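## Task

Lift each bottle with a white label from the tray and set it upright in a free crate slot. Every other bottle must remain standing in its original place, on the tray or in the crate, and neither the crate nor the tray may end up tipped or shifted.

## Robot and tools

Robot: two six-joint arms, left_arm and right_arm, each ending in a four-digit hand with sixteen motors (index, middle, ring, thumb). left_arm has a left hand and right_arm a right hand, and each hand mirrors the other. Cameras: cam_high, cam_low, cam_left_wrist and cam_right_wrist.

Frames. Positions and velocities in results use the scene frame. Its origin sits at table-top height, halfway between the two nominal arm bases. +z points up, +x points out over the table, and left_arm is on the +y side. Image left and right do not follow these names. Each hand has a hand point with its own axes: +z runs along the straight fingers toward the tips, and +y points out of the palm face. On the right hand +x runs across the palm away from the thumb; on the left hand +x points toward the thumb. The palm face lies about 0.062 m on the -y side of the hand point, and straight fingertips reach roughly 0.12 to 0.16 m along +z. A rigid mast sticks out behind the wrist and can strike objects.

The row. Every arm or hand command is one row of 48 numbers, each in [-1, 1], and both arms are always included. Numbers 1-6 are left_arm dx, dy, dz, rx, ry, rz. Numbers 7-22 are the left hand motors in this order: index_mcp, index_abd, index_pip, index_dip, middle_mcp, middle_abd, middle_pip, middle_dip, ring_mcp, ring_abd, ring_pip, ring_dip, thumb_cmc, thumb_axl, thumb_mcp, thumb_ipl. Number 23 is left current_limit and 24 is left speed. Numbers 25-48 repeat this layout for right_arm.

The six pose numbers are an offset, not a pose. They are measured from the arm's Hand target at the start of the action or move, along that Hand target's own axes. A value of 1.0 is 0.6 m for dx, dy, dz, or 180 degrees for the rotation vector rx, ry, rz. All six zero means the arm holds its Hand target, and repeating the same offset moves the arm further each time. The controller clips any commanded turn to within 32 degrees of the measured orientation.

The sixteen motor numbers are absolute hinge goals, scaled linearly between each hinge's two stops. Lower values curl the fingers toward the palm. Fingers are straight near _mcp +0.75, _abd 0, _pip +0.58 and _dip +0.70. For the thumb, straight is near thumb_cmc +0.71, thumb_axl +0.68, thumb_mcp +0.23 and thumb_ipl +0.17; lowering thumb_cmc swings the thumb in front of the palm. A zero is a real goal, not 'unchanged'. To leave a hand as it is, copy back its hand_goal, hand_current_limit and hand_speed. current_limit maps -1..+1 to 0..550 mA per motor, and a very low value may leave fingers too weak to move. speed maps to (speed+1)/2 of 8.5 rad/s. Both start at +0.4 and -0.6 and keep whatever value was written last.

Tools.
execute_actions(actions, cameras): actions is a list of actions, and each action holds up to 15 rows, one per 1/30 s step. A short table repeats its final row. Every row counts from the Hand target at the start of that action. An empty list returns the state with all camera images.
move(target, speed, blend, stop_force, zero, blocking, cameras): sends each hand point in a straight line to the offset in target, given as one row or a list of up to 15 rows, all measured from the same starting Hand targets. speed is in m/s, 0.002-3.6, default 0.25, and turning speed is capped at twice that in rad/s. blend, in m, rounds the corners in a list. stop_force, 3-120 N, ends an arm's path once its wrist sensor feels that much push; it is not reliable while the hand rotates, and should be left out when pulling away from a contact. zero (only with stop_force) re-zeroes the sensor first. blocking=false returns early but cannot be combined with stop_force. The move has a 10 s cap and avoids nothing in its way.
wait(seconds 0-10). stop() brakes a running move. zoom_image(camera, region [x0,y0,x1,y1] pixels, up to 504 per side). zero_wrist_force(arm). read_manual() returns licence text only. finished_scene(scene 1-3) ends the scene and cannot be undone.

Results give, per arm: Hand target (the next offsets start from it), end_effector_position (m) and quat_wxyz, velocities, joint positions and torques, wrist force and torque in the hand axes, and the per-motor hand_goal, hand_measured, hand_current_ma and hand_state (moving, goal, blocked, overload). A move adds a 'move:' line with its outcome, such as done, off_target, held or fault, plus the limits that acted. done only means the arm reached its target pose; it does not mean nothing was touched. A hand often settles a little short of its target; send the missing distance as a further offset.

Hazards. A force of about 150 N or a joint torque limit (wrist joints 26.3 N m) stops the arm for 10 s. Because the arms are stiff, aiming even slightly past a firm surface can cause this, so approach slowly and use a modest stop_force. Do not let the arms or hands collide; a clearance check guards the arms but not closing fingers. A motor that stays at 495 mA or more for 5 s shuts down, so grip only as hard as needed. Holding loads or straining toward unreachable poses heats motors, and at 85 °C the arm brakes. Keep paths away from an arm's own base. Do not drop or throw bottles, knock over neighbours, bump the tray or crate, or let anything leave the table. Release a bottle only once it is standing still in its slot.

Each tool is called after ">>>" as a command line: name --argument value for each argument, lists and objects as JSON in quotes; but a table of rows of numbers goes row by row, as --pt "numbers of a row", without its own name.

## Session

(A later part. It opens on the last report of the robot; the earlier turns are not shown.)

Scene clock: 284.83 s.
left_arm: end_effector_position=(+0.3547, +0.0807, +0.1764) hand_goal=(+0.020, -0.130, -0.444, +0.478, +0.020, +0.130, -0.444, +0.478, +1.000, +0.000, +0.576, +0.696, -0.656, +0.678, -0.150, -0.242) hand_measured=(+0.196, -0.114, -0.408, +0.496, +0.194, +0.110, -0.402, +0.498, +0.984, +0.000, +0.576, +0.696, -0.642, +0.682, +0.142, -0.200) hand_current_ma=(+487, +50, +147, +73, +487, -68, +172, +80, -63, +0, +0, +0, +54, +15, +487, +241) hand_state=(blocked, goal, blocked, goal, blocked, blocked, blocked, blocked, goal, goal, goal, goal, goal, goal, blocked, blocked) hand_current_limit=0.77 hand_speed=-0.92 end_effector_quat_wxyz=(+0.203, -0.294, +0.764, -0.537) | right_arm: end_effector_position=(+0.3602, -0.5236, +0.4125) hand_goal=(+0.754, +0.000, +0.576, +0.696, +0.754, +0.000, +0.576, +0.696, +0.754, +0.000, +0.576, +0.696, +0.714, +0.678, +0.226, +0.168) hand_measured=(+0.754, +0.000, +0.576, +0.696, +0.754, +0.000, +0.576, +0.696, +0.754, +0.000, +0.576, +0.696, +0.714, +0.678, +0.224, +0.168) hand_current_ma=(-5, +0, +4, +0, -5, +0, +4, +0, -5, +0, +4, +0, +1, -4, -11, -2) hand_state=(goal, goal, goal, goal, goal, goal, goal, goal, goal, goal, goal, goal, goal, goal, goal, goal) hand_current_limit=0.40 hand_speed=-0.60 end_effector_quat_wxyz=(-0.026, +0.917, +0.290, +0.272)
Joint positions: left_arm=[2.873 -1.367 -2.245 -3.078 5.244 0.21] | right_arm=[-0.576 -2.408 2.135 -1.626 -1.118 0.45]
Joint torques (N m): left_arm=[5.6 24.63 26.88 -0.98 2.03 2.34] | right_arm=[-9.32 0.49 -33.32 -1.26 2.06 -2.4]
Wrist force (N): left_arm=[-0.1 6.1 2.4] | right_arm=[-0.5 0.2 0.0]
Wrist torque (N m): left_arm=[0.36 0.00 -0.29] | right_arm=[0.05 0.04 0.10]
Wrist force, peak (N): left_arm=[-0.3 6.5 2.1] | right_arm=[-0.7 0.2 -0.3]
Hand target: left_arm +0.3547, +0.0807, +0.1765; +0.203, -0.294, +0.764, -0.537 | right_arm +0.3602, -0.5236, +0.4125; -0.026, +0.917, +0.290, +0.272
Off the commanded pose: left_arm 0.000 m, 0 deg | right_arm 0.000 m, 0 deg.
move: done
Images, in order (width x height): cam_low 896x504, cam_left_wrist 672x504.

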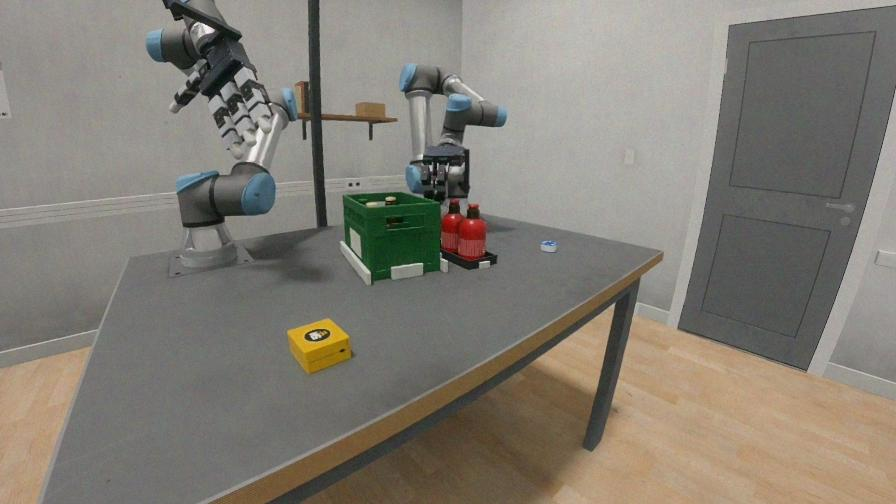

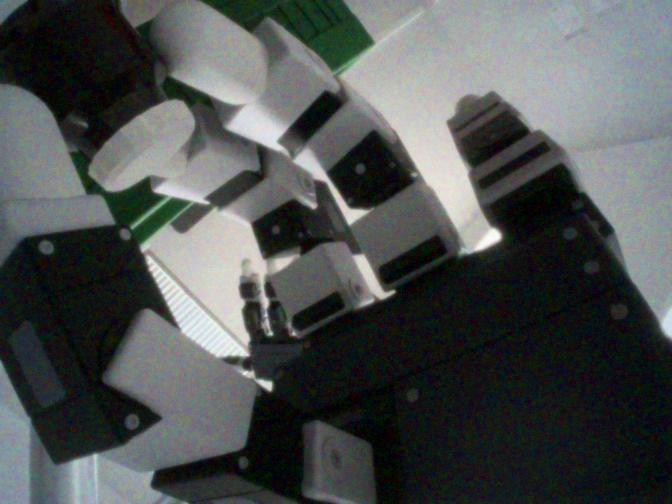

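>>> move --pt "0 -0.3054 -0.1112 0 0 0 0.02 -0.13 -0.445 0.478 0.02 0.13 -0.445 0.478 1.0 0 0.576 0.696 -0.657 0.678 -0.15 -0.243 0.77 -0.92 0 0 0 0 0 0 0.754 0 0.576 0.696 0.754 0 0.576 0.696 0.754 0 0.576 0.696 0.714 0.678 0.226 0.168 0.4 -0.6" --pt "0.142 -0.3864 0.1112 0 0.0522 0.019 0.02 -0.13 -0.445 0.478 0.02 0.13 -0.445 0.478 1.0 0 0.576 0.696 -0.657 0.678 -0.15 -0.243 0.77 -0.92 0 0 0 0 0 0 0.754 0 0.576 0.696 0.754 0 0.576 0.696 0.754 0 0.576 0.696 0.714 0.678 0.226 0.168 0.4 -0.6" --speed 0.08 --blend 0.01 --cameras '["all"]'

>>> zoom_image --camera "cam_high" --region '[340, 80, 500, 260]'

>>> zoom_image --camera "cam_low" --region '[330, 100, 510, 290]'

Scene clock: 312.13 s.
left_arm: end_effector_position=(+0.3866, -0.0810, +0.3720) hand_goal=(+0.020, -0.130, -0.444, +0.478, +0.020, +0.130, -0.444, +0.478, +1.000, +0.000, +0.576, +0.696, -0.656, +0.678, -0.150, -0.242) hand_measured=(+0.196, -0.114, -0.408, +0.496, +0.194, +0.110, -0.400, +0.500, +0.984, +0.000, +0.576, +0.696, -0.642, +0.682, +0.142, -0.200) hand_current_ma=(+487, +50, +147, +73, +487, -69, +178, +83, -63, +0, +0, +0, +54, +15, +487, +244) hand_state=(blocked, goal, blocked, goal, blocked, blocked, blocked, blocked, goal, goal, goal, goal, goal, goal, blocked, blocked) hand_current_limit=0.77 hand_speed=-0.92 end_effector_quat_wxyz=(+0.156, -0.226, +0.787, -0.553) | right_arm: end_effector_position=(+0.3602, -0.5236, +0.4125) hand_goal=(+0.754, +0.000, +0.576, +0.696, +0.754, +0.000, +0.576, +0.696, +0.754, +0.000, +0.576, +0.696, +0.714, +0.678, +0.226, +0.168) hand_measured=(+0.754, +0.000, +0.576, +0.696, +0.754, +0.000, +0.576, +0.696, +0.754, +0.000, +0.576, +0.696, +0.714, +0.678, +0.224, +0.168) hand_current_ma=(-5, +0, +4, +0, -5, +0, +4, +0, -5, +0, +4, +0, +1, -4, -11, -2) hand_state=(goal, goal, goal, goal, goal, goal, goal, goal, goal, goal, goal, goal, goal, goal, goal, goal) hand_current_limit=0.40 hand_speed=-0.60 end_effector_quat_wxyz=(-0.026, +0.917, +0.290, +0.272)
Joint positions: left_arm=[2.528 -1.65 -1.462 -3.546 5.086 0.138] | right_arm=[-0.576 -2.408 2.135 -1.626 -1.118 0.45]
Joint torques (N m): left_arm=[-7.59 19.23 29.41 -1.16 -0.96 -2.93] | right_arm=[-7.21 1.25 -34.06 -1.18 1.8 -2.29]
Wrist force (N): left_arm=[-0.3 6.4 2.1] | right_arm=[-0.5 0.2 -0.3]
Wrist torque (N m): left_arm=[0.40 0.00 -0.13] | right_arm=[0.07 0.04 0.10]
Wrist force, peak (N): left_arm=[-0.3 7.1 2.5] | right_arm=[-0.7 0.0 -0.3]
Hand target: left_arm +0.3866, -0.0812, +0.3720; +0.156, -0.226, +0.787, -0.553 | right_arm +0.3602, -0.5236, +0.4125; -0.026, +0.917, +0.290, +0.272
Off the commanded pose: left_arm 0.000 m, 0 deg | right_arm 0.000 m, 0 deg.
move: done

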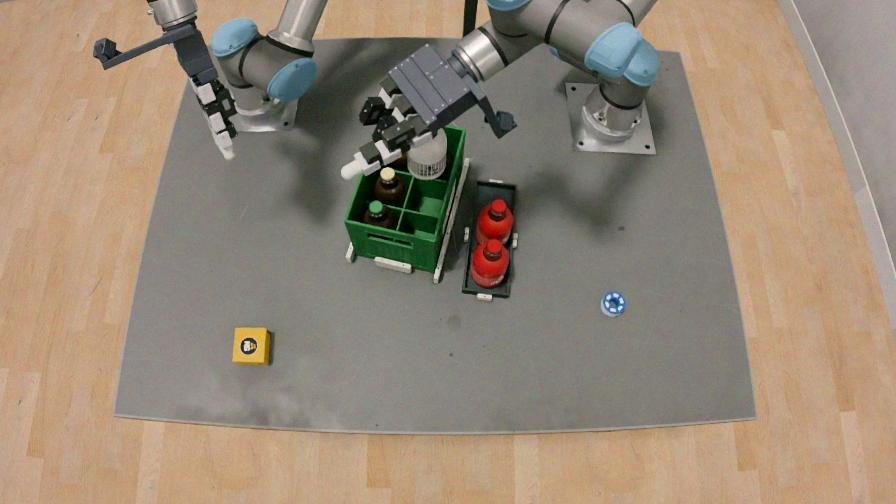

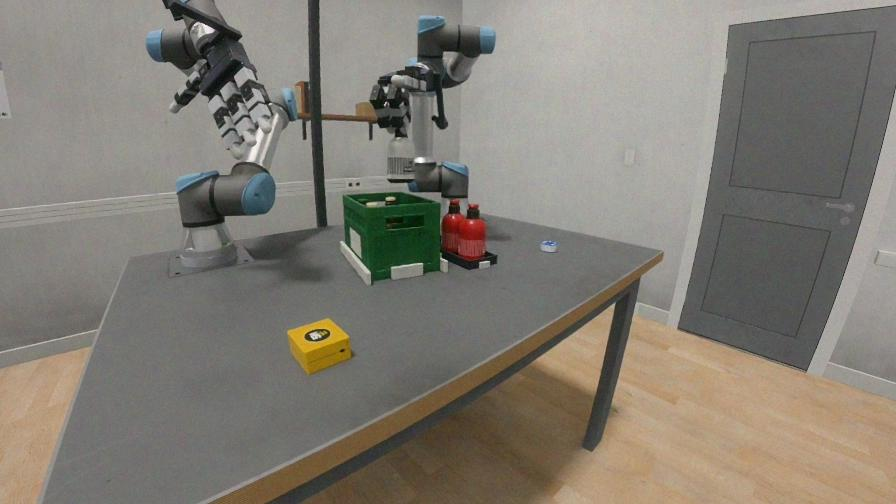

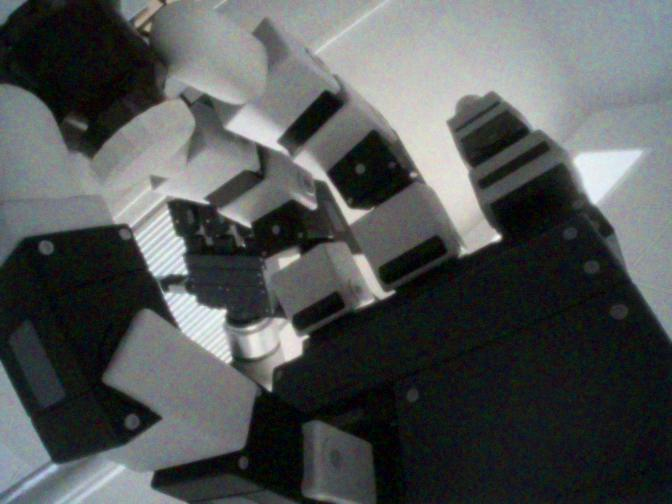

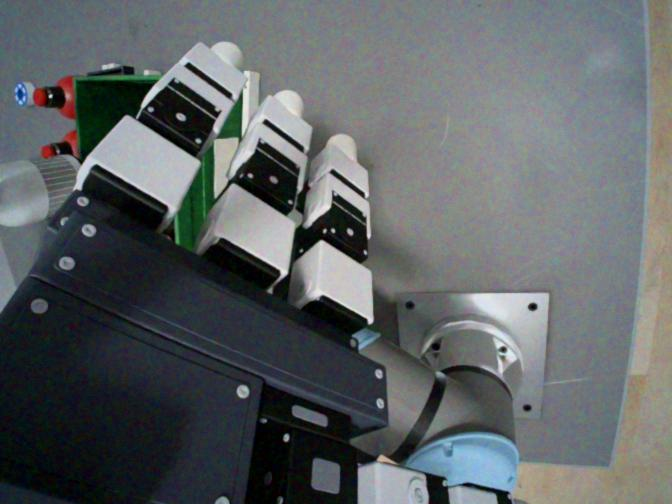

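Scaled by 2.800 from the camera's 896x504 image, which has a finer 1280x720 frame.

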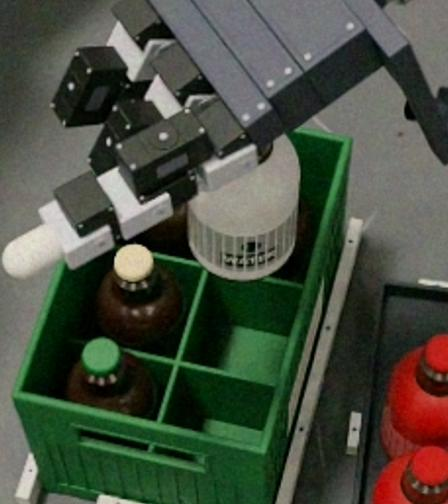

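Scaled by 2.653 from the camera's 896x504 image, which has a finer 1280x720 frame.

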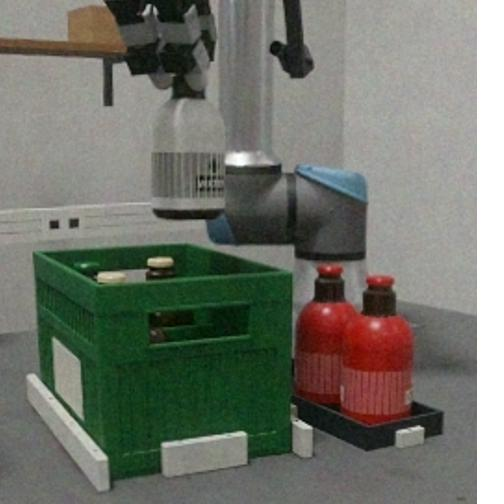

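>>> move --target '[-0.0099,0.0323,0.0183,0,0,0,0.02,-0.13,-0.445,0.478,0.02,0.13,-0.445,0.478,1.0,0,0.576,0.696,-0.657,0.678,-0.15,-0.243,0.77,-0.92,0,0,0,0,0,0,0.754,0,0.576,0.696,0.754,0,0.576,0.696,0.754,0,0.576,0.696,0.714,0.678,0.226,0.168,0.4,-0.6]' --speed 0.05 --cameras '["cam_high","cam_low"]'

>>> zoom_image --camera "cam_high" --region '[340, 80, 500, 260]'

>>> zoom_image --camera "cam_low" --region '[330, 130, 450, 250]'

Scene clock: 328.13 s.
left_arm: end_effector_position=(+0.3935, -0.0812, +0.3502) hand_goal=(+0.020, -0.130, -0.444, +0.478, +0.020, +0.130, -0.444, +0.478, +1.000, +0.000, +0.576, +0.696, -0.656, +0.678, -0.150, -0.242) hand_measured=(+0.196, -0.114, -0.408, +0.496, +0.192, +0.110, -0.400, +0.500, +0.984, +0.000, +0.576, +0.696, -0.642, +0.682, +0.142, -0.200) hand_current_ma=(+487, +50, +147, +73, +487, -69, +178, +83, -63, +0, +0, +0, +54, +15, +487, +244) hand_state=(blocked, goal, blocked, goal, blocked, blocked, blocked, blocked, goal, goal, goal, goal, goal, goal, blocked, blocked) hand_current_limit=0.77 hand_speed=-0.92 end_effector_quat_wxyz=(+0.156, -0.226, +0.787, -0.553) | right_arm: end_effector_position=(+0.3602, -0.5236, +0.4125) hand_goal=(+0.754, +0.000, +0.576, +0.696, +0.754, +0.000, +0.576, +0.696, +0.754, +0.000, +0.576, +0.696, +0.714, +0.678, +0.226, +0.168) hand_measured=(+0.754, +0.000, +0.576, +0.696, +0.754, +0.000, +0.576, +0.696, +0.754, +0.000, +0.576, +0.696, +0.714, +0.678, +0.224, +0.168) hand_current_ma=(-5, +0, +4, +0, -5, +0, +4, +0, -5, +0, +4, +0, +1, -4, -11, -2) hand_state=(goal, goal, goal, goal, goal, goal, goal, goal, goal, goal, goal, goal, goal, goal, goal, goal) hand_current_limit=0.40 hand_speed=-0.60 end_effector_quat_wxyz=(-0.026, +0.917, +0.290, +0.272)
Joint positions: left_arm=[2.538 -1.661 -1.505 -3.492 5.095 0.142] | right_arm=[-0.576 -2.408 2.135 -1.626 -1.118 0.45]
Joint torques (N m): left_arm=[5.87 20.55 15.74 3.32 2.01 2.22] | right_arm=[-8.72 -0.11 -33.39 -1.19 1.94 -2.43]
Wrist force (N): left_arm=[-0.1 6.3 2.2] | right_arm=[-0.6 0.1 -0.2]
Wrist torque (N m): left_arm=[0.38 -0.01 -0.28] | right_arm=[0.05 0.05 0.09]
Wrist force, peak (N): left_arm=[-0.2 6.6 2.5] | right_arm=[-0.6 0.2 -0.4]
Hand target: left_arm +0.3935, -0.0812, +0.3501; +0.156, -0.226, +0.787, -0.553 | right_arm +0.3602, -0.5236, +0.4125; -0.026, +0.917, +0.290, +0.272
Off the commanded pose: left_arm 0.000 m, 0 deg | right_arm 0.000 m, 0 deg.
move: done
Images, in order (width x height): cam_high 896x504, cam_low 896x504.

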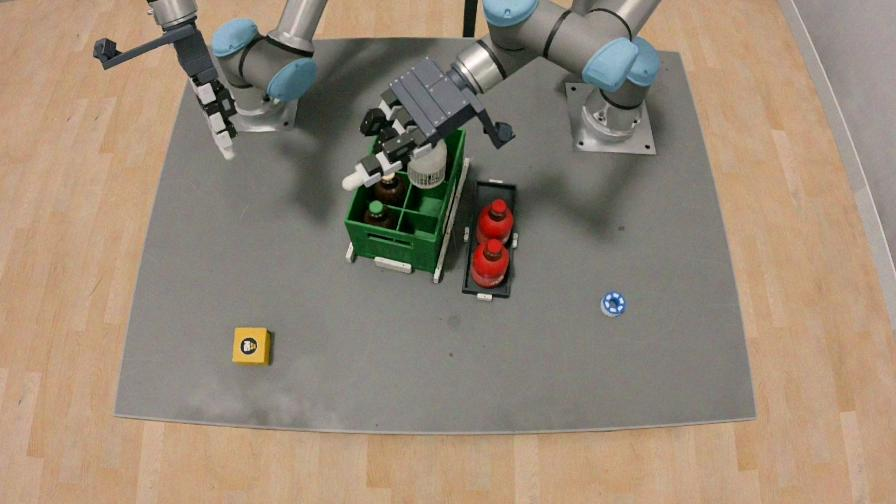

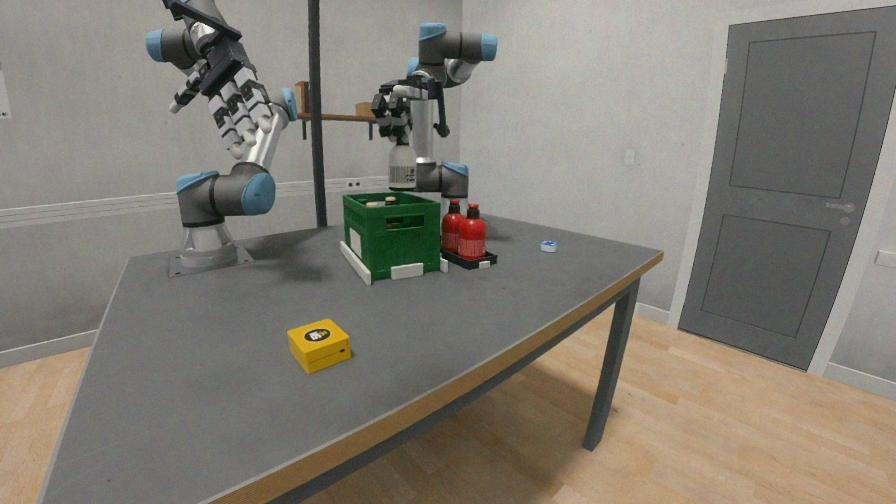

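Scaled by 2.800 from the camera's 896x504 image, which has a finer 1280x720 frame.

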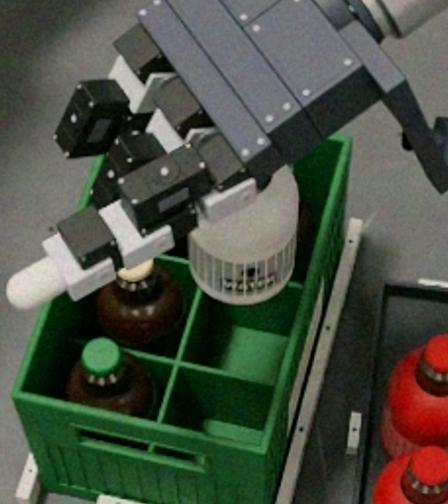

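Scaled by 4.200 from the camera's 896x504 image, which has a finer 1280x720 frame.

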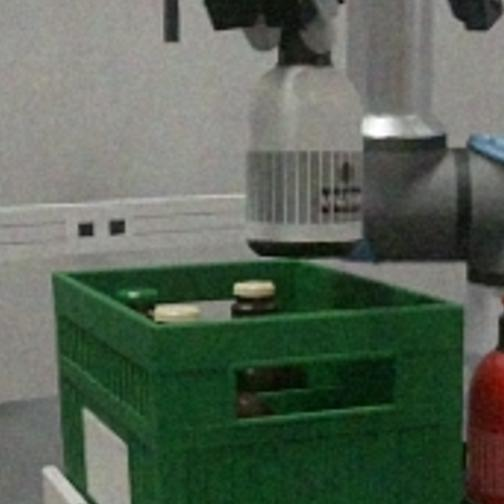

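>>> move --target '[-0.0028,0.1247,0.0473,0,0,0,0.02,-0.13,-0.445,0.478,0.02,0.13,-0.445,0.478,1.0,0,0.576,0.696,-0.657,0.678,-0.15,-0.243,0.77,-0.92,0,0,0,0,0,0,0.754,0,0.576,0.696,0.754,0,0.576,0.696,0.754,0,0.576,0.696,0.714,0.678,0.226,0.168,0.4,-0.6]' --speed 0.05 --stop_force 5 --cameras '["cam_high","cam_low"]'

>>> zoom_image --camera "cam_high" --region '[340, 80, 500, 260]'

>>> zoom_image --camera "cam_low" --region '[330, 130, 450, 250]'

Scene clock: 341.23 s.
left_arm: end_effector_position=(+0.3953, -0.0816, +0.2700) hand_goal=(+0.020, -0.130, -0.444, +0.478, +0.020, +0.130, -0.444, +0.478, +1.000, +0.000, +0.576, +0.696, -0.656, +0.678, -0.150, -0.242) hand_measured=(+0.196, -0.114, -0.408, +0.496, +0.192, +0.110, -0.400, +0.500, +0.984, +0.000, +0.576, +0.696, -0.642, +0.682, +0.142, -0.200) hand_current_ma=(+487, +50, +147, +73, +487, -69, +178, +83, -63, +0, +0, +0, +54, +15, +487, +244) hand_state=(blocked, goal, blocked, goal, blocked, blocked, blocked, blocked, goal, goal, goal, goal, goal, goal, blocked, blocked) hand_current_limit=0.77 hand_speed=-0.92 end_effector_quat_wxyz=(+0.156, -0.226, +0.787, -0.553) | right_arm: end_effector_position=(+0.3602, -0.5236, +0.4125) hand_goal=(+0.754, +0.000, +0.576, +0.696, +0.754, +0.000, +0.576, +0.696, +0.754, +0.000, +0.576, +0.696, +0.714, +0.678, +0.226, +0.168) hand_measured=(+0.754, +0.000, +0.576, +0.696, +0.754, +0.000, +0.576, +0.696, +0.754, +0.000, +0.576, +0.696, +0.714, +0.678, +0.224, +0.168) hand_current_ma=(-5, +0, +4, +0, -5, +0, +4, +0, -5, +0, +4, +0, +1, -4, -11, -2) hand_state=(goal, goal, goal, goal, goal, goal, goal, goal, goal, goal, goal, goal, goal, goal, goal, goal) hand_current_limit=0.40 hand_speed=-0.60 end_effector_quat_wxyz=(-0.026, +0.917, +0.290, +0.272)
Joint positions: left_arm=[2.54 -1.688 -1.682 -3.289 5.097 0.143] | right_arm=[-0.576 -2.408 2.135 -1.626 -1.118 0.45]
Joint torques (N m): left_arm=[6.73 18.69 13.71 3.37 1.91 -2.27] | right_arm=[-8.94 1.72 -33.07 -1.3 2.06 -2.54]
Wrist force (N): left_arm=[-0.3 6.1 2.3] | right_arm=[-0.5 0.2 -0.1]
Wrist torque (N m): left_arm=[0.33 0.01 -0.30] | right_arm=[0.05 0.04 0.10]
Wrist force, peak (N): left_arm=[-0.3 6.8 2.2] | right_arm=[-0.7 0.0 -0.2]
Hand target: left_arm +0.3953, -0.0816, +0.2700; +0.156, -0.226, +0.787, -0.553 | right_arm +0.3602, -0.5236, +0.4125; -0.026, +0.917, +0.290, +0.272
Off the commanded pose: left_arm 0.000 m, 0 deg | right_arm 0.000 m, 0 deg.
move: done
Images, in order (width x height): cam_high 896x504, cam_low 896x504.

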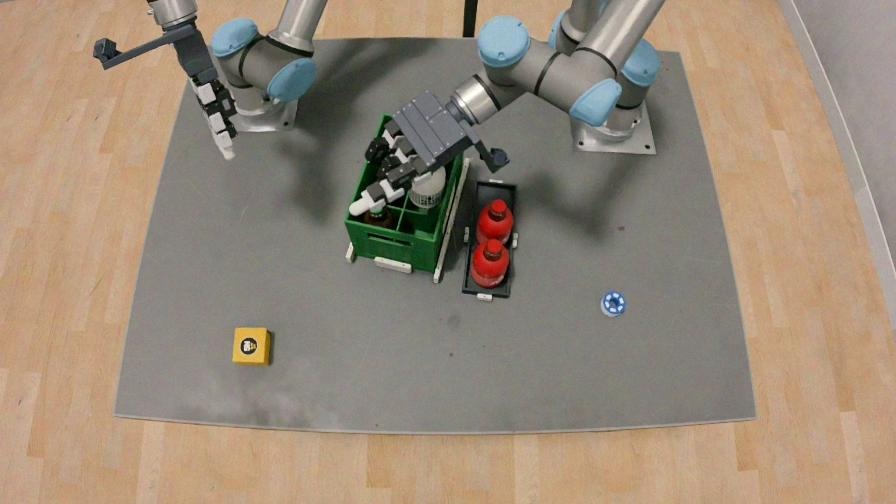

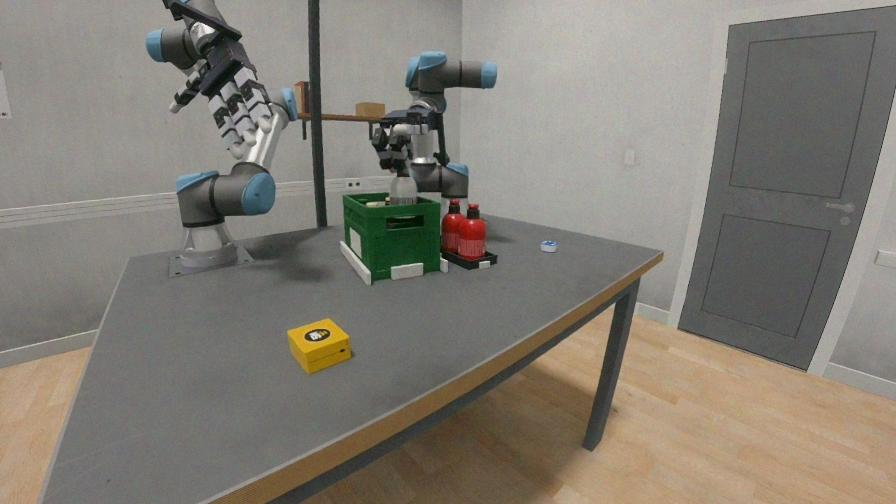

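Scaled by 2.800 from the camera's 896x504 image, which has a finer 1280x720 frame.

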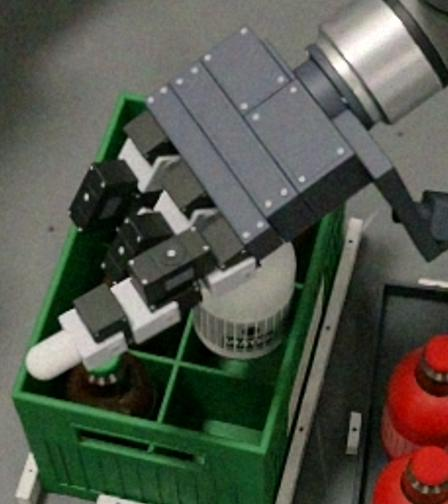

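Scaled by 4.200 from the camera's 896x504 image, which has a finer 1280x720 frame.

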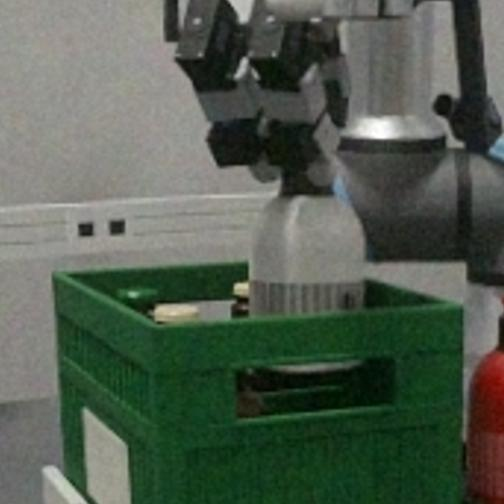

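>>> move --pt "-0.0018 0.0007 -0.002 0 0 0 0.02 -0.13 -0.445 0.478 0.02 0.13 -0.445 0.478 1.0 0 0.576 0.696 -0.657 0.678 -0.15 -0.243 0.77 -0.92 0 0 0 0 0 0 0.754 0 0.576 0.696 0.754 0 0.576 0.696 0.754 0 0.576 0.696 0.714 0.678 0.226 0.168 0.4 -0.6" --pt "-0.0018 0.1652 0.0582 0 0 0 0.02 -0.13 -0.445 0.478 0.02 0.13 -0.445 0.478 1.0 0 0.576 0.696 -0.657 0.678 -0.15 -0.243 0.77 -0.92 0 0 0 0 0 0 0.754 0 0.576 0.696 0.754 0 0.576 0.696 0.754 0 0.576 0.696 0.714 0.678 0.226 0.168 0.4 -0.6" --speed 0.035 --stop_force 5 --cameras '["cam_high","cam_low","cam_left_wrist"]'

>>> zoom_image --camera "cam_high" --region '[340, 80, 500, 260]'

>>> zoom_image --camera "cam_low" --region '[330, 130, 450, 250]'

Scene clock: 359.30 s.
left_arm: end_effector_position=(+0.3954, -0.0804, +0.1666) hand_goal=(+0.020, -0.130, -0.444, +0.478, +0.020, +0.130, -0.444, +0.478, +1.000, +0.000, +0.576, +0.696, -0.656, +0.678, -0.150, -0.242) hand_measured=(+0.192, -0.114, -0.408, +0.496, +0.184, +0.108, -0.400, +0.500, +0.984, +0.000, +0.576, +0.696, -0.636, +0.684, +0.142, -0.198) hand_current_ma=(+487, +54, +147, +68, +487, -73, +185, +88, -63, +0, +0, +0, +78, +24, +487, +257) hand_state=(blocked, goal, blocked, goal, blocked, blocked, blocked, blocked, goal, goal, goal, goal, goal, goal, blocked, blocked) hand_current_limit=0.77 hand_speed=-0.92 end_effector_quat_wxyz=(+0.156, -0.226, +0.787, -0.553) | right_arm: end_effector_position=(+0.3602, -0.5236, +0.4125) hand_goal=(+0.754, +0.000, +0.576, +0.696, +0.754, +0.000, +0.576, +0.696, +0.754, +0.000, +0.576, +0.696, +0.714, +0.678, +0.226, +0.168) hand_measured=(+0.754, +0.000, +0.576, +0.696, +0.754, +0.000, +0.576, +0.696, +0.754, +0.000, +0.576, +0.696, +0.714, +0.678, +0.224, +0.168) hand_current_ma=(-5, +0, +4, +0, -5, +0, +4, +0, -5, +0, +4, +0, +1, -4, -11, -2) hand_state=(goal, goal, goal, goal, goal, goal, goal, goal, goal, goal, goal, goal, goal, goal, goal, goal) hand_current_limit=0.40 hand_speed=-0.60 end_effector_quat_wxyz=(-0.026, +0.917, +0.290, +0.272)
Joint positions: left_arm=[2.542 -1.774 -1.862 -3.023 5.099 0.144] | right_arm=[-0.576 -2.408 2.135 -1.626 -1.118 0.45]
Joint torques (N m): left_arm=[-1.63 44.91 26.05 -0.93 -1.24 0.8] | right_arm=[-8.52 2.37 -32.73 -1.25 1.9 -2.4]
Wrist force (N): left_arm=[0.5 4.3 1.5] | right_arm=[-0.5 0.2 -0.4]
Wrist torque (N m): left_arm=[0.23 -0.02 -0.22] | right_arm=[0.07 0.04 0.10]
Wrist force, peak (N): left_arm=[0.4 6.8 1.9] | right_arm=[-0.6 0.2 -0.4]
Hand target: left_arm +0.3954, -0.0804, +0.1667; +0.156, -0.226, +0.787, -0.553 (not the last commanded pose) | right_arm +0.3602, -0.5236, +0.4125; -0.026, +0.917, +0.290, +0.272
Off the commanded pose: left_arm 0.002 m, 0 deg | right_arm 0.000 m, 0 deg.
move: contact (left_arm); path passed 1 of 2 targets
Images, in order (width x height): cam_high 896x504, cam_low 896x504, cam_left_wrist 672x504.

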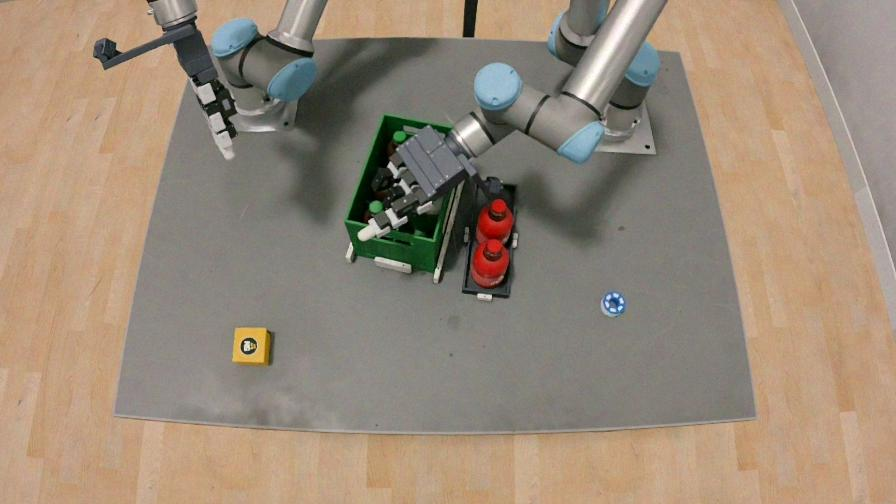

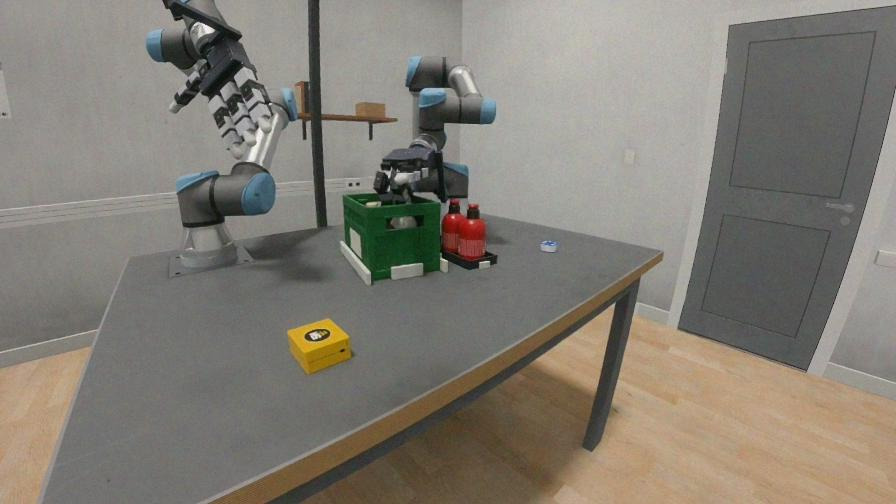

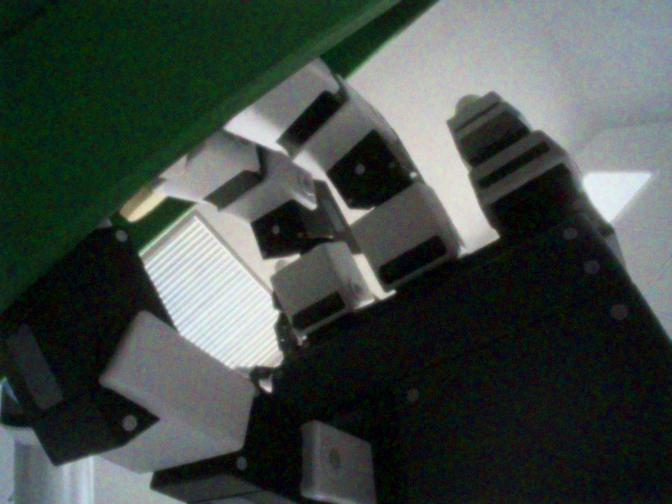

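Scaled by 2.800 from the camera's 896x504 image, which has a finer 1280x720 frame.

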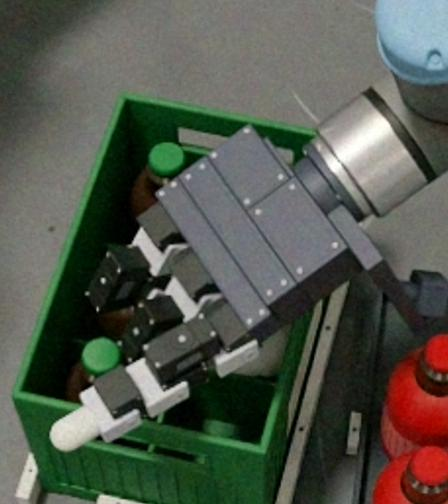

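Scaled by 4.200 from the camera's 896x504 image, which has a finer 1280x720 frame.

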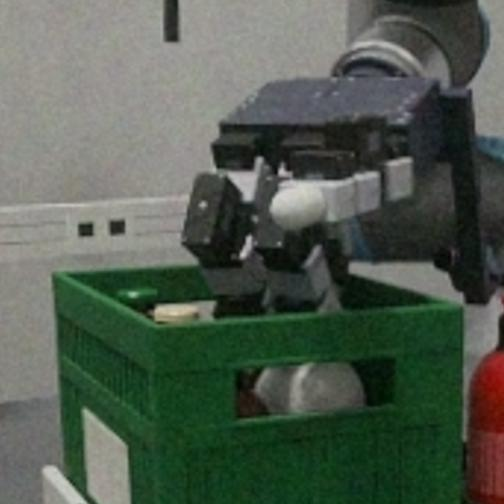

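>>> move --target '[0,0.0031,0.0011,0,0,0,0.02,-0.13,-0.445,0.478,0.02,0.13,-0.445,0.478,1.0,0,0.576,0.696,-0.657,0.678,-0.15,-0.243,0.77,-0.92,0,0,0,0,0,0,0.754,0,0.576,0.696,0.754,0,0.576,0.696,0.754,0,0.576,0.696,0.714,0.678,0.226,0.168,0.4,-0.6]' --speed 0.01 --stop_force 5

Scene clock: 382.27 s.
left_arm: end_effector_position=(+0.3954, -0.0804, +0.1664) hand_goal=(+0.020, -0.130, -0.444, +0.478, +0.020, +0.130, -0.444, +0.478, +1.000, +0.000, +0.576, +0.696, -0.656, +0.678, -0.150, -0.242) hand_measured=(+0.192, -0.114, -0.408, +0.496, +0.184, +0.108, -0.400, +0.500, +0.984, +0.000, +0.576, +0.696, -0.636, +0.684, +0.142, -0.198) hand_current_ma=(+487, +54, +147, +68, +487, -73, +185, +88, -63, +0, +0, +0, +78, +24, +487, +257) hand_state=(blocked, goal, blocked, goal, blocked, blocked, blocked, blocked, goal, goal, goal, goal, goal, goal, blocked, blocked) hand_current_limit=0.77 hand_speed=-0.92 end_effector_quat_wxyz=(+0.156, -0.226, +0.787, -0.553) | right_arm: end_effector_position=(+0.3602, -0.5236, +0.4125) hand_goal=(+0.754, +0.000, +0.576, +0.696, +0.754, +0.000, +0.576, +0.696, +0.754, +0.000, +0.576, +0.696, +0.714, +0.678, +0.226, +0.168) hand_measured=(+0.754, +0.000, +0.576, +0.696, +0.754, +0.000, +0.576, +0.696, +0.754, +0.000, +0.576, +0.696, +0.714, +0.678, +0.224, +0.168) hand_current_ma=(-5, +0, +4, +0, -5, +0, +4, +0, -5, +0, +4, +0, +1, -4, -11, -2) hand_state=(goal, goal, goal, goal, goal, goal, goal, goal, goal, goal, goal, goal, goal, goal, goal, goal) hand_current_limit=0.40 hand_speed=-0.60 end_effector_quat_wxyz=(-0.026, +0.917, +0.290, +0.272)
Joint positions: left_arm=[2.542 -1.775 -1.863 -3.022 5.099 0.144] | right_arm=[-0.576 -2.408 2.135 -1.626 -1.118 0.45]
Joint torques (N m): left_arm=[4.76 42.77 25.01 -1.14 -0.94 1.74] | right_arm=[-7.93 1.4 -33.35 -1.22 2.02 -2.46]
Wrist force (N): left_arm=[1.1 -0.4 -0.3] | right_arm=[-0.6 0.2 -0.1]
Wrist torque (N m): left_arm=[-0.07 -0.03 -0.24] | right_arm=[0.06 0.06 0.09]
Wrist force, peak (N): left_arm=[0.6 4.8 1.5] | right_arm=[-0.8 0.0 0.1]
Hand target: left_arm +0.3954, -0.0804, +0.1664; +0.156, -0.226, +0.787, -0.553 (not the last commanded pose) | right_arm +0.3602, -0.5236, +0.4125; -0.026, +0.917, +0.290, +0.272
Off the commanded pose: left_arm 0.002 m, 0 deg | right_arm 0.000 m, 0 deg.
move: contact (left_arm)

>>> move --target '[0,0,0,0,0,0,0.342,-0.13,-0.445,0.478,0.342,0.13,-0.445,0.478,1.0,0,0.576,0.696,-0.657,0.678,0.225,-0.243,0.4,-0.93,0,0,0,0,0,0,0.754,0,0.576,0.696,0.754,0,0.576,0.696,0.754,0,0.576,0.696,0.714,0.678,0.226,0.168,0.4,-0.6]' --cameras '["cam_high","cam_low","cam_left_wrist"]'

>>> zoom_image --camera "cam_high" --region '[340, 80, 520, 260]'

>>> zoom_image --camera "cam_low" --region '[330, 130, 450, 250]'

Scene clock: 393.27 s.
left_arm: end_effector_position=(+0.3954, -0.0804, +0.1664) hand_goal=(+0.342, -0.130, -0.444, +0.478, +0.342, +0.130, -0.444, +0.478, +1.000, +0.000, +0.576, +0.696, -0.656, +0.678, +0.226, -0.242) hand_measured=(+0.328, -0.126, -0.438, +0.482, +0.330, +0.126, -0.438, +0.482, +0.984, +0.000, +0.576, +0.696, -0.636, +0.684, +0.190, -0.242) hand_current_ma=(-53, +12, +17, +11, -48, -12, +18, +11, -63, +0, +0, +0, +76, +24, -194, -1) hand_state=(goal, goal, goal, goal, goal, goal, goal, goal, goal, goal, goal, goal, goal, goal, blocked, goal) hand_current_limit=0.40 hand_speed=-0.93 end_effector_quat_wxyz=(+0.156, -0.226, +0.787, -0.553) | right_arm: end_effector_position=(+0.3602, -0.5236, +0.4125) hand_goal=(+0.754, +0.000, +0.576, +0.696, +0.754, +0.000, +0.576, +0.696, +0.754, +0.000, +0.576, +0.696, +0.714, +0.678, +0.226, +0.168) hand_measured=(+0.754, +0.000, +0.576, +0.696, +0.754, +0.000, +0.576, +0.696, +0.754, +0.000, +0.576, +0.696, +0.714, +0.678, +0.224, +0.168) hand_current_ma=(-5, +0, +4, +0, -5, +0, +4, +0, -5, +0, +4, +0, +1, -4, -11, -2) hand_state=(goal, goal, goal, goal, goal, goal, goal, goal, goal, goal, goal, goal, goal, goal, goal, goal) hand_current_limit=0.40 hand_speed=-0.60 end_effector_quat_wxyz=(-0.026, +0.917, +0.290, +0.272)
Joint positions: left_arm=[2.542 -1.775 -1.863 -3.022 5.099 0.144] | right_arm=[-0.576 -2.408 2.135 -1.626 -1.118 0.45]
Joint torques (N m): left_arm=[5.36 40.52 22.71 -0.55 -0.98 1.45] | right_arm=[-9.01 1.75 -33.09 -1.05 1.98 -2.21]
Wrist force (N): left_arm=[1.1 -1.0 2.0] | right_arm=[-0.8 0.1 -0.1]
Wrist torque (N m): left_arm=[-0.06 -0.10 -0.20] | right_arm=[0.05 0.07 0.08]
Wrist force, peak (N): left_arm=[0.5 2.9 1.1] | right_arm=[-0.7 0.2 -0.2]
Hand target: left_arm +0.3954, -0.0804, +0.1664; +0.156, -0.226, +0.787, -0.553 | right_arm +0.3602, -0.5236, +0.4125; -0.026, +0.917, +0.290, +0.272
Off the commanded pose: left_arm 0.000 m, 0 deg | right_arm 0.000 m, 0 deg.
move: done
Images, in order (width x height): cam_high 896x504, cam_low 896x504, cam_left_wrist 672x504.

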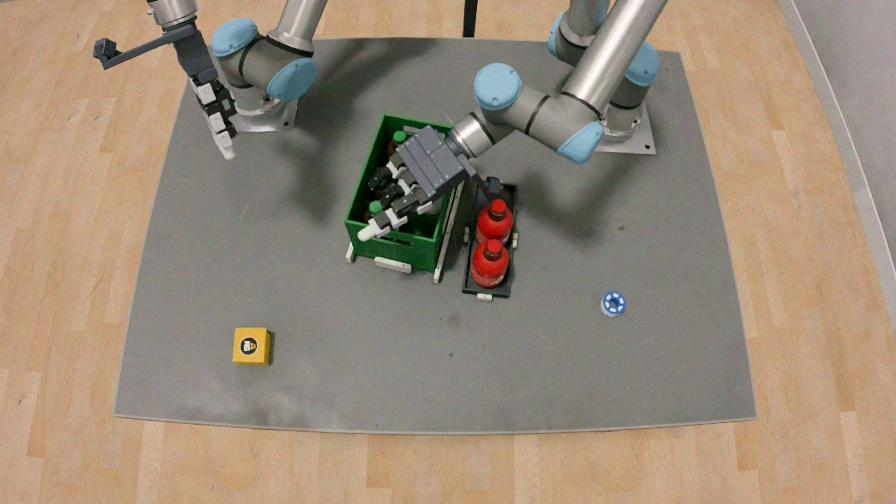

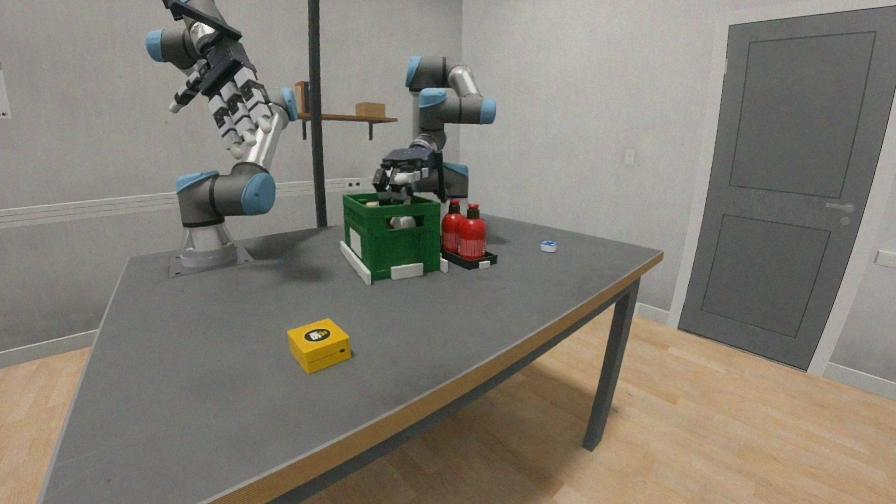

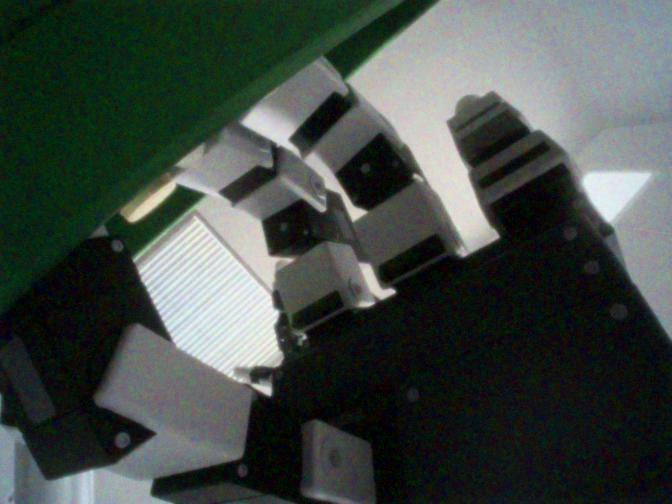

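Scaled by 2.800 from the camera's 896x504 image, which has a finer 1280x720 frame.

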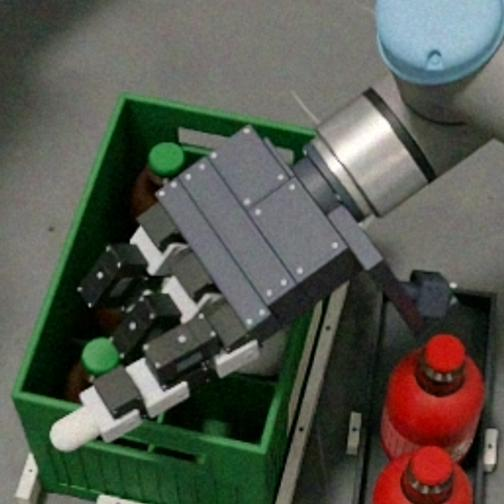

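Scaled by 4.200 from the camera's 896x504 image, which has a finer 1280x720 frame.

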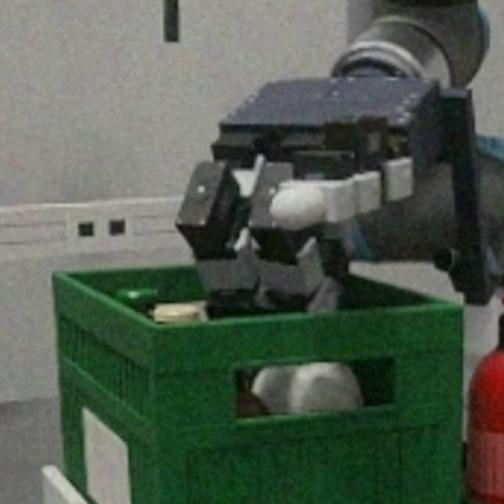

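>>> move --target '[0,-0.0009,0.0024,0,0,0,0.342,-0.13,-0.445,0.478,0.342,0.13,-0.445,0.478,1.0,0,0.576,0.696,-0.657,0.678,0.185,-0.243,0.4,-0.93,0,0,0,0,0,0,0.754,0,0.576,0.696,0.754,0,0.576,0.696,0.754,0,0.576,0.696,0.714,0.678,0.226,0.168,0.4,-0.6]' --speed 0.02

>>> move --target '[0,-0.0157,-0.0057,0,0,0,0.342,-0.13,-0.445,0.478,0.342,0.13,-0.445,0.478,1.0,0,0.576,0.696,-0.657,0.678,0.185,-0.243,0.4,-0.93,0,0,0,0,0,0,0.754,0,0.576,0.696,0.754,0,0.576,0.696,0.754,0,0.576,0.696,0.714,0.678,0.226,0.168,0.4,-0.6]' --speed 0.02 --stop_force 3 --cameras '["cam_low","cam_left_wrist"]'

>>> zoom_image --camera "cam_low" --region '[330, 130, 450, 250]'

Scene clock: 400.60 s.
left_arm: end_effector_position=(+0.3962, -0.0817, +0.1664) hand_goal=(+0.342, -0.130, -0.444, +0.478, +0.342, +0.130, -0.444, +0.478, +1.000, +0.000, +0.576, +0.696, -0.656, +0.678, +0.186, -0.242) hand_measured=(+0.328, -0.126, -0.438, +0.482, +0.330, +0.126, -0.438, +0.482, +0.984, +0.000, +0.576, +0.696, -0.636, +0.684, +0.194, -0.240) hand_current_ma=(-53, +12, +17, +11, -48, -12, +18, +11, -63, +0, +0, +0, +76, +24, +37, +8) hand_state=(goal, goal, goal, goal, goal, goal, goal, goal, goal, goal, goal, goal, goal, goal, goal, goal) hand_current_limit=0.40 hand_speed=-0.93 end_effector_quat_wxyz=(+0.156, -0.226, +0.787, -0.553) | right_arm: end_effector_position=(+0.3602, -0.5236, +0.4125) hand_goal=(+0.754, +0.000, +0.576, +0.696, +0.754, +0.000, +0.576, +0.696, +0.754, +0.000, +0.576, +0.696, +0.714, +0.678, +0.226, +0.168) hand_measured=(+0.754, +0.000, +0.576, +0.696, +0.754, +0.000, +0.576, +0.696, +0.754, +0.000, +0.576, +0.696, +0.714, +0.678, +0.224, +0.168) hand_current_ma=(-5, +0, +4, +0, -5, +0, +4, +0, -5, +0, +4, +0, +1, -4, -11, -2) hand_state=(goal, goal, goal, goal, goal, goal, goal, goal, goal, goal, goal, goal, goal, goal, goal, goal) hand_current_limit=0.40 hand_speed=-0.60 end_effector_quat_wxyz=(-0.026, +0.917, +0.290, +0.272)
Joint positions: left_arm=[2.541 -1.778 -1.859 -3.023 5.098 0.143] | right_arm=[-0.576 -2.408 2.135 -1.626 -1.118 0.45]
Joint torques (N m): left_arm=[-5.63 18.31 26.05 -1.19 -1.18 -2.99] | right_arm=[-7.94 0.32 -33.48 -1.15 1.72 -2.38]
Wrist force (N): left_arm=[0.5 -1.2 -0.9] | right_arm=[-0.3 0.1 0.0]
Wrist torque (N m): left_arm=[-0.12 -0.03 -0.11] | right_arm=[0.03 0.01 0.11]
Wrist force, peak (N): left_arm=[1.2 -1.6 2.2] | right_arm=[-0.7 0.2 0.0]
Hand target: left_arm +0.3962, -0.0817, +0.1664; +0.156, -0.226, +0.787, -0.553 | right_arm +0.3602, -0.5236, +0.4125; -0.026, +0.917, +0.290, +0.272
Off the commanded pose: left_arm 0.000 m, 0 deg | right_arm 0.000 m, 0 deg.
move: done

Scene clock: 402.17 s.
left_arm: end_effector_position=(+0.3962, -0.0817, +0.1764) hand_goal=(+0.342, -0.130, -0.444, +0.478, +0.342, +0.130, -0.444, +0.478, +1.000, +0.000, +0.576, +0.696, -0.656, +0.678, +0.186, -0.242) hand_measured=(+0.328, -0.126, -0.438, +0.482, +0.330, +0.126, -0.438, +0.482, +0.984, +0.000, +0.576, +0.696, -0.652, +0.680, +0.188, -0.238) hand_current_ma=(-52, +12, +17, +11, -48, -12, +18, +11, -63, +0, +0, +0, +11, +11, +7, +15) hand_state=(goal, goal, goal, goal, goal, goal, goal, goal, goal, goal, goal, goal, goal, goal, goal, goal) hand_current_limit=0.40 hand_speed=-0.93 end_effector_quat_wxyz=(+0.156, -0.226, +0.787, -0.553) | right_arm: end_effector_position=(+0.3602, -0.5236, +0.4125) hand_goal=(+0.754, +0.000, +0.576, +0.696, +0.754, +0.000, +0.576, +0.696, +0.754, +0.000, +0.576, +0.696, +0.714, +0.678, +0.226, +0.168) hand_measured=(+0.754, +0.000, +0.576, +0.696, +0.754, +0.000, +0.576, +0.696, +0.754, +0.000, +0.576, +0.696, +0.714, +0.678, +0.224, +0.168) hand_current_ma=(-5, +0, +4, +0, -5, +0, +4, +0, -5, +0, +4, +0, +1, -4, -11, -2) hand_state=(goal, goal, goal, goal, goal, goal, goal, goal, goal, goal, goal, goal, goal, goal, goal, goal) hand_current_limit=0.40 hand_speed=-0.60 end_effector_quat_wxyz=(-0.026, +0.917, +0.290, +0.272)
Joint positions: left_arm=[2.541 -1.767 -1.844 -3.049 5.098 0.143] | right_arm=[-0.576 -2.408 2.135 -1.626 -1.118 0.45]
Joint torques (N m): left_arm=[6.28 41.86 24.37 -1.53 1.67 0.31] | right_arm=[-8.48 -0.06 -32.43 -1.17 1.97 -2.11]
Wrist force (N): left_arm=[-0.1 -0.7 0.4] | right_arm=[-0.5 0.2 -0.1]
Wrist torque (N m): left_arm=[-0.05 -0.01 -0.09] | right_arm=[0.05 0.04 0.10]
Wrist force, peak (N): left_arm=[0.5 -1.0 -0.8] | right_arm=[-0.7 0.2 -0.2]
Hand target: left_arm +0.3962, -0.0817, +0.1764; +0.156, -0.226, +0.787, -0.553 | right_arm +0.3602, -0.5236, +0.4125; -0.026, +0.917, +0.290, +0.272
Off the commanded pose: left_arm 0.000 m, 0 deg | right_arm 0.000 m, 0 deg.
move: done
Images, in order (width x height): cam_low 896x504, cam_left_wrist 672x504.

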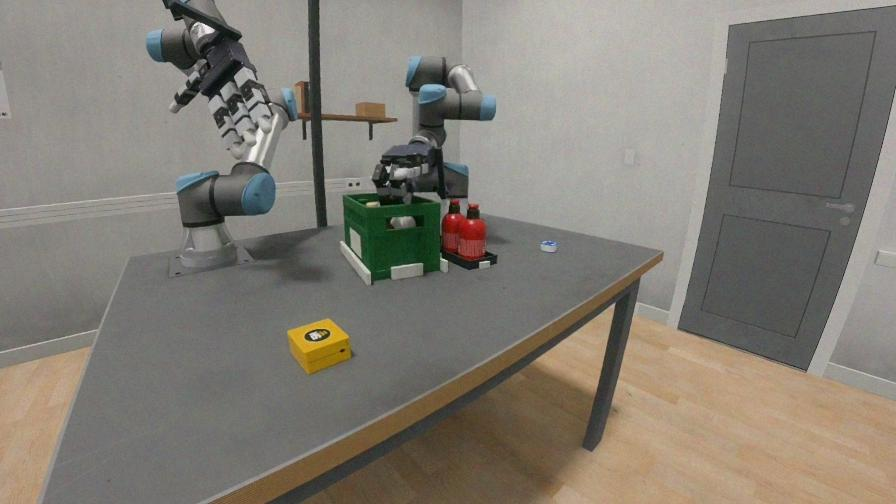

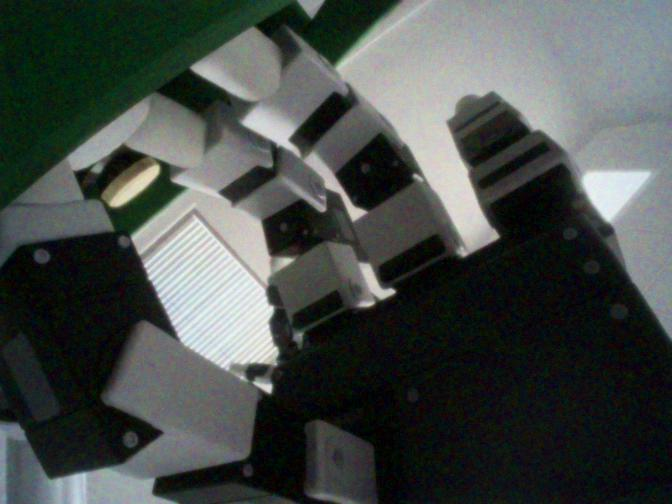

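Scaled by 4.200 from the camera's 896x504 image, which has a finer 1280x720 frame.

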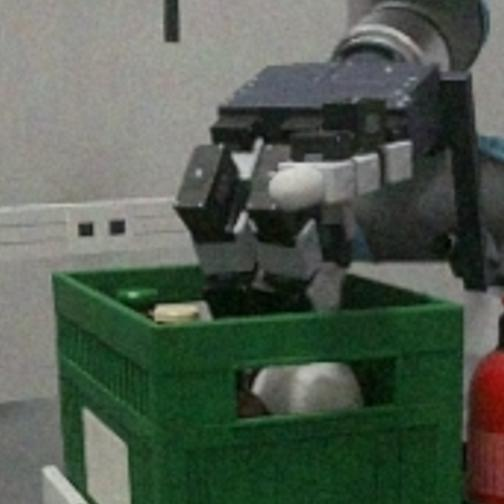

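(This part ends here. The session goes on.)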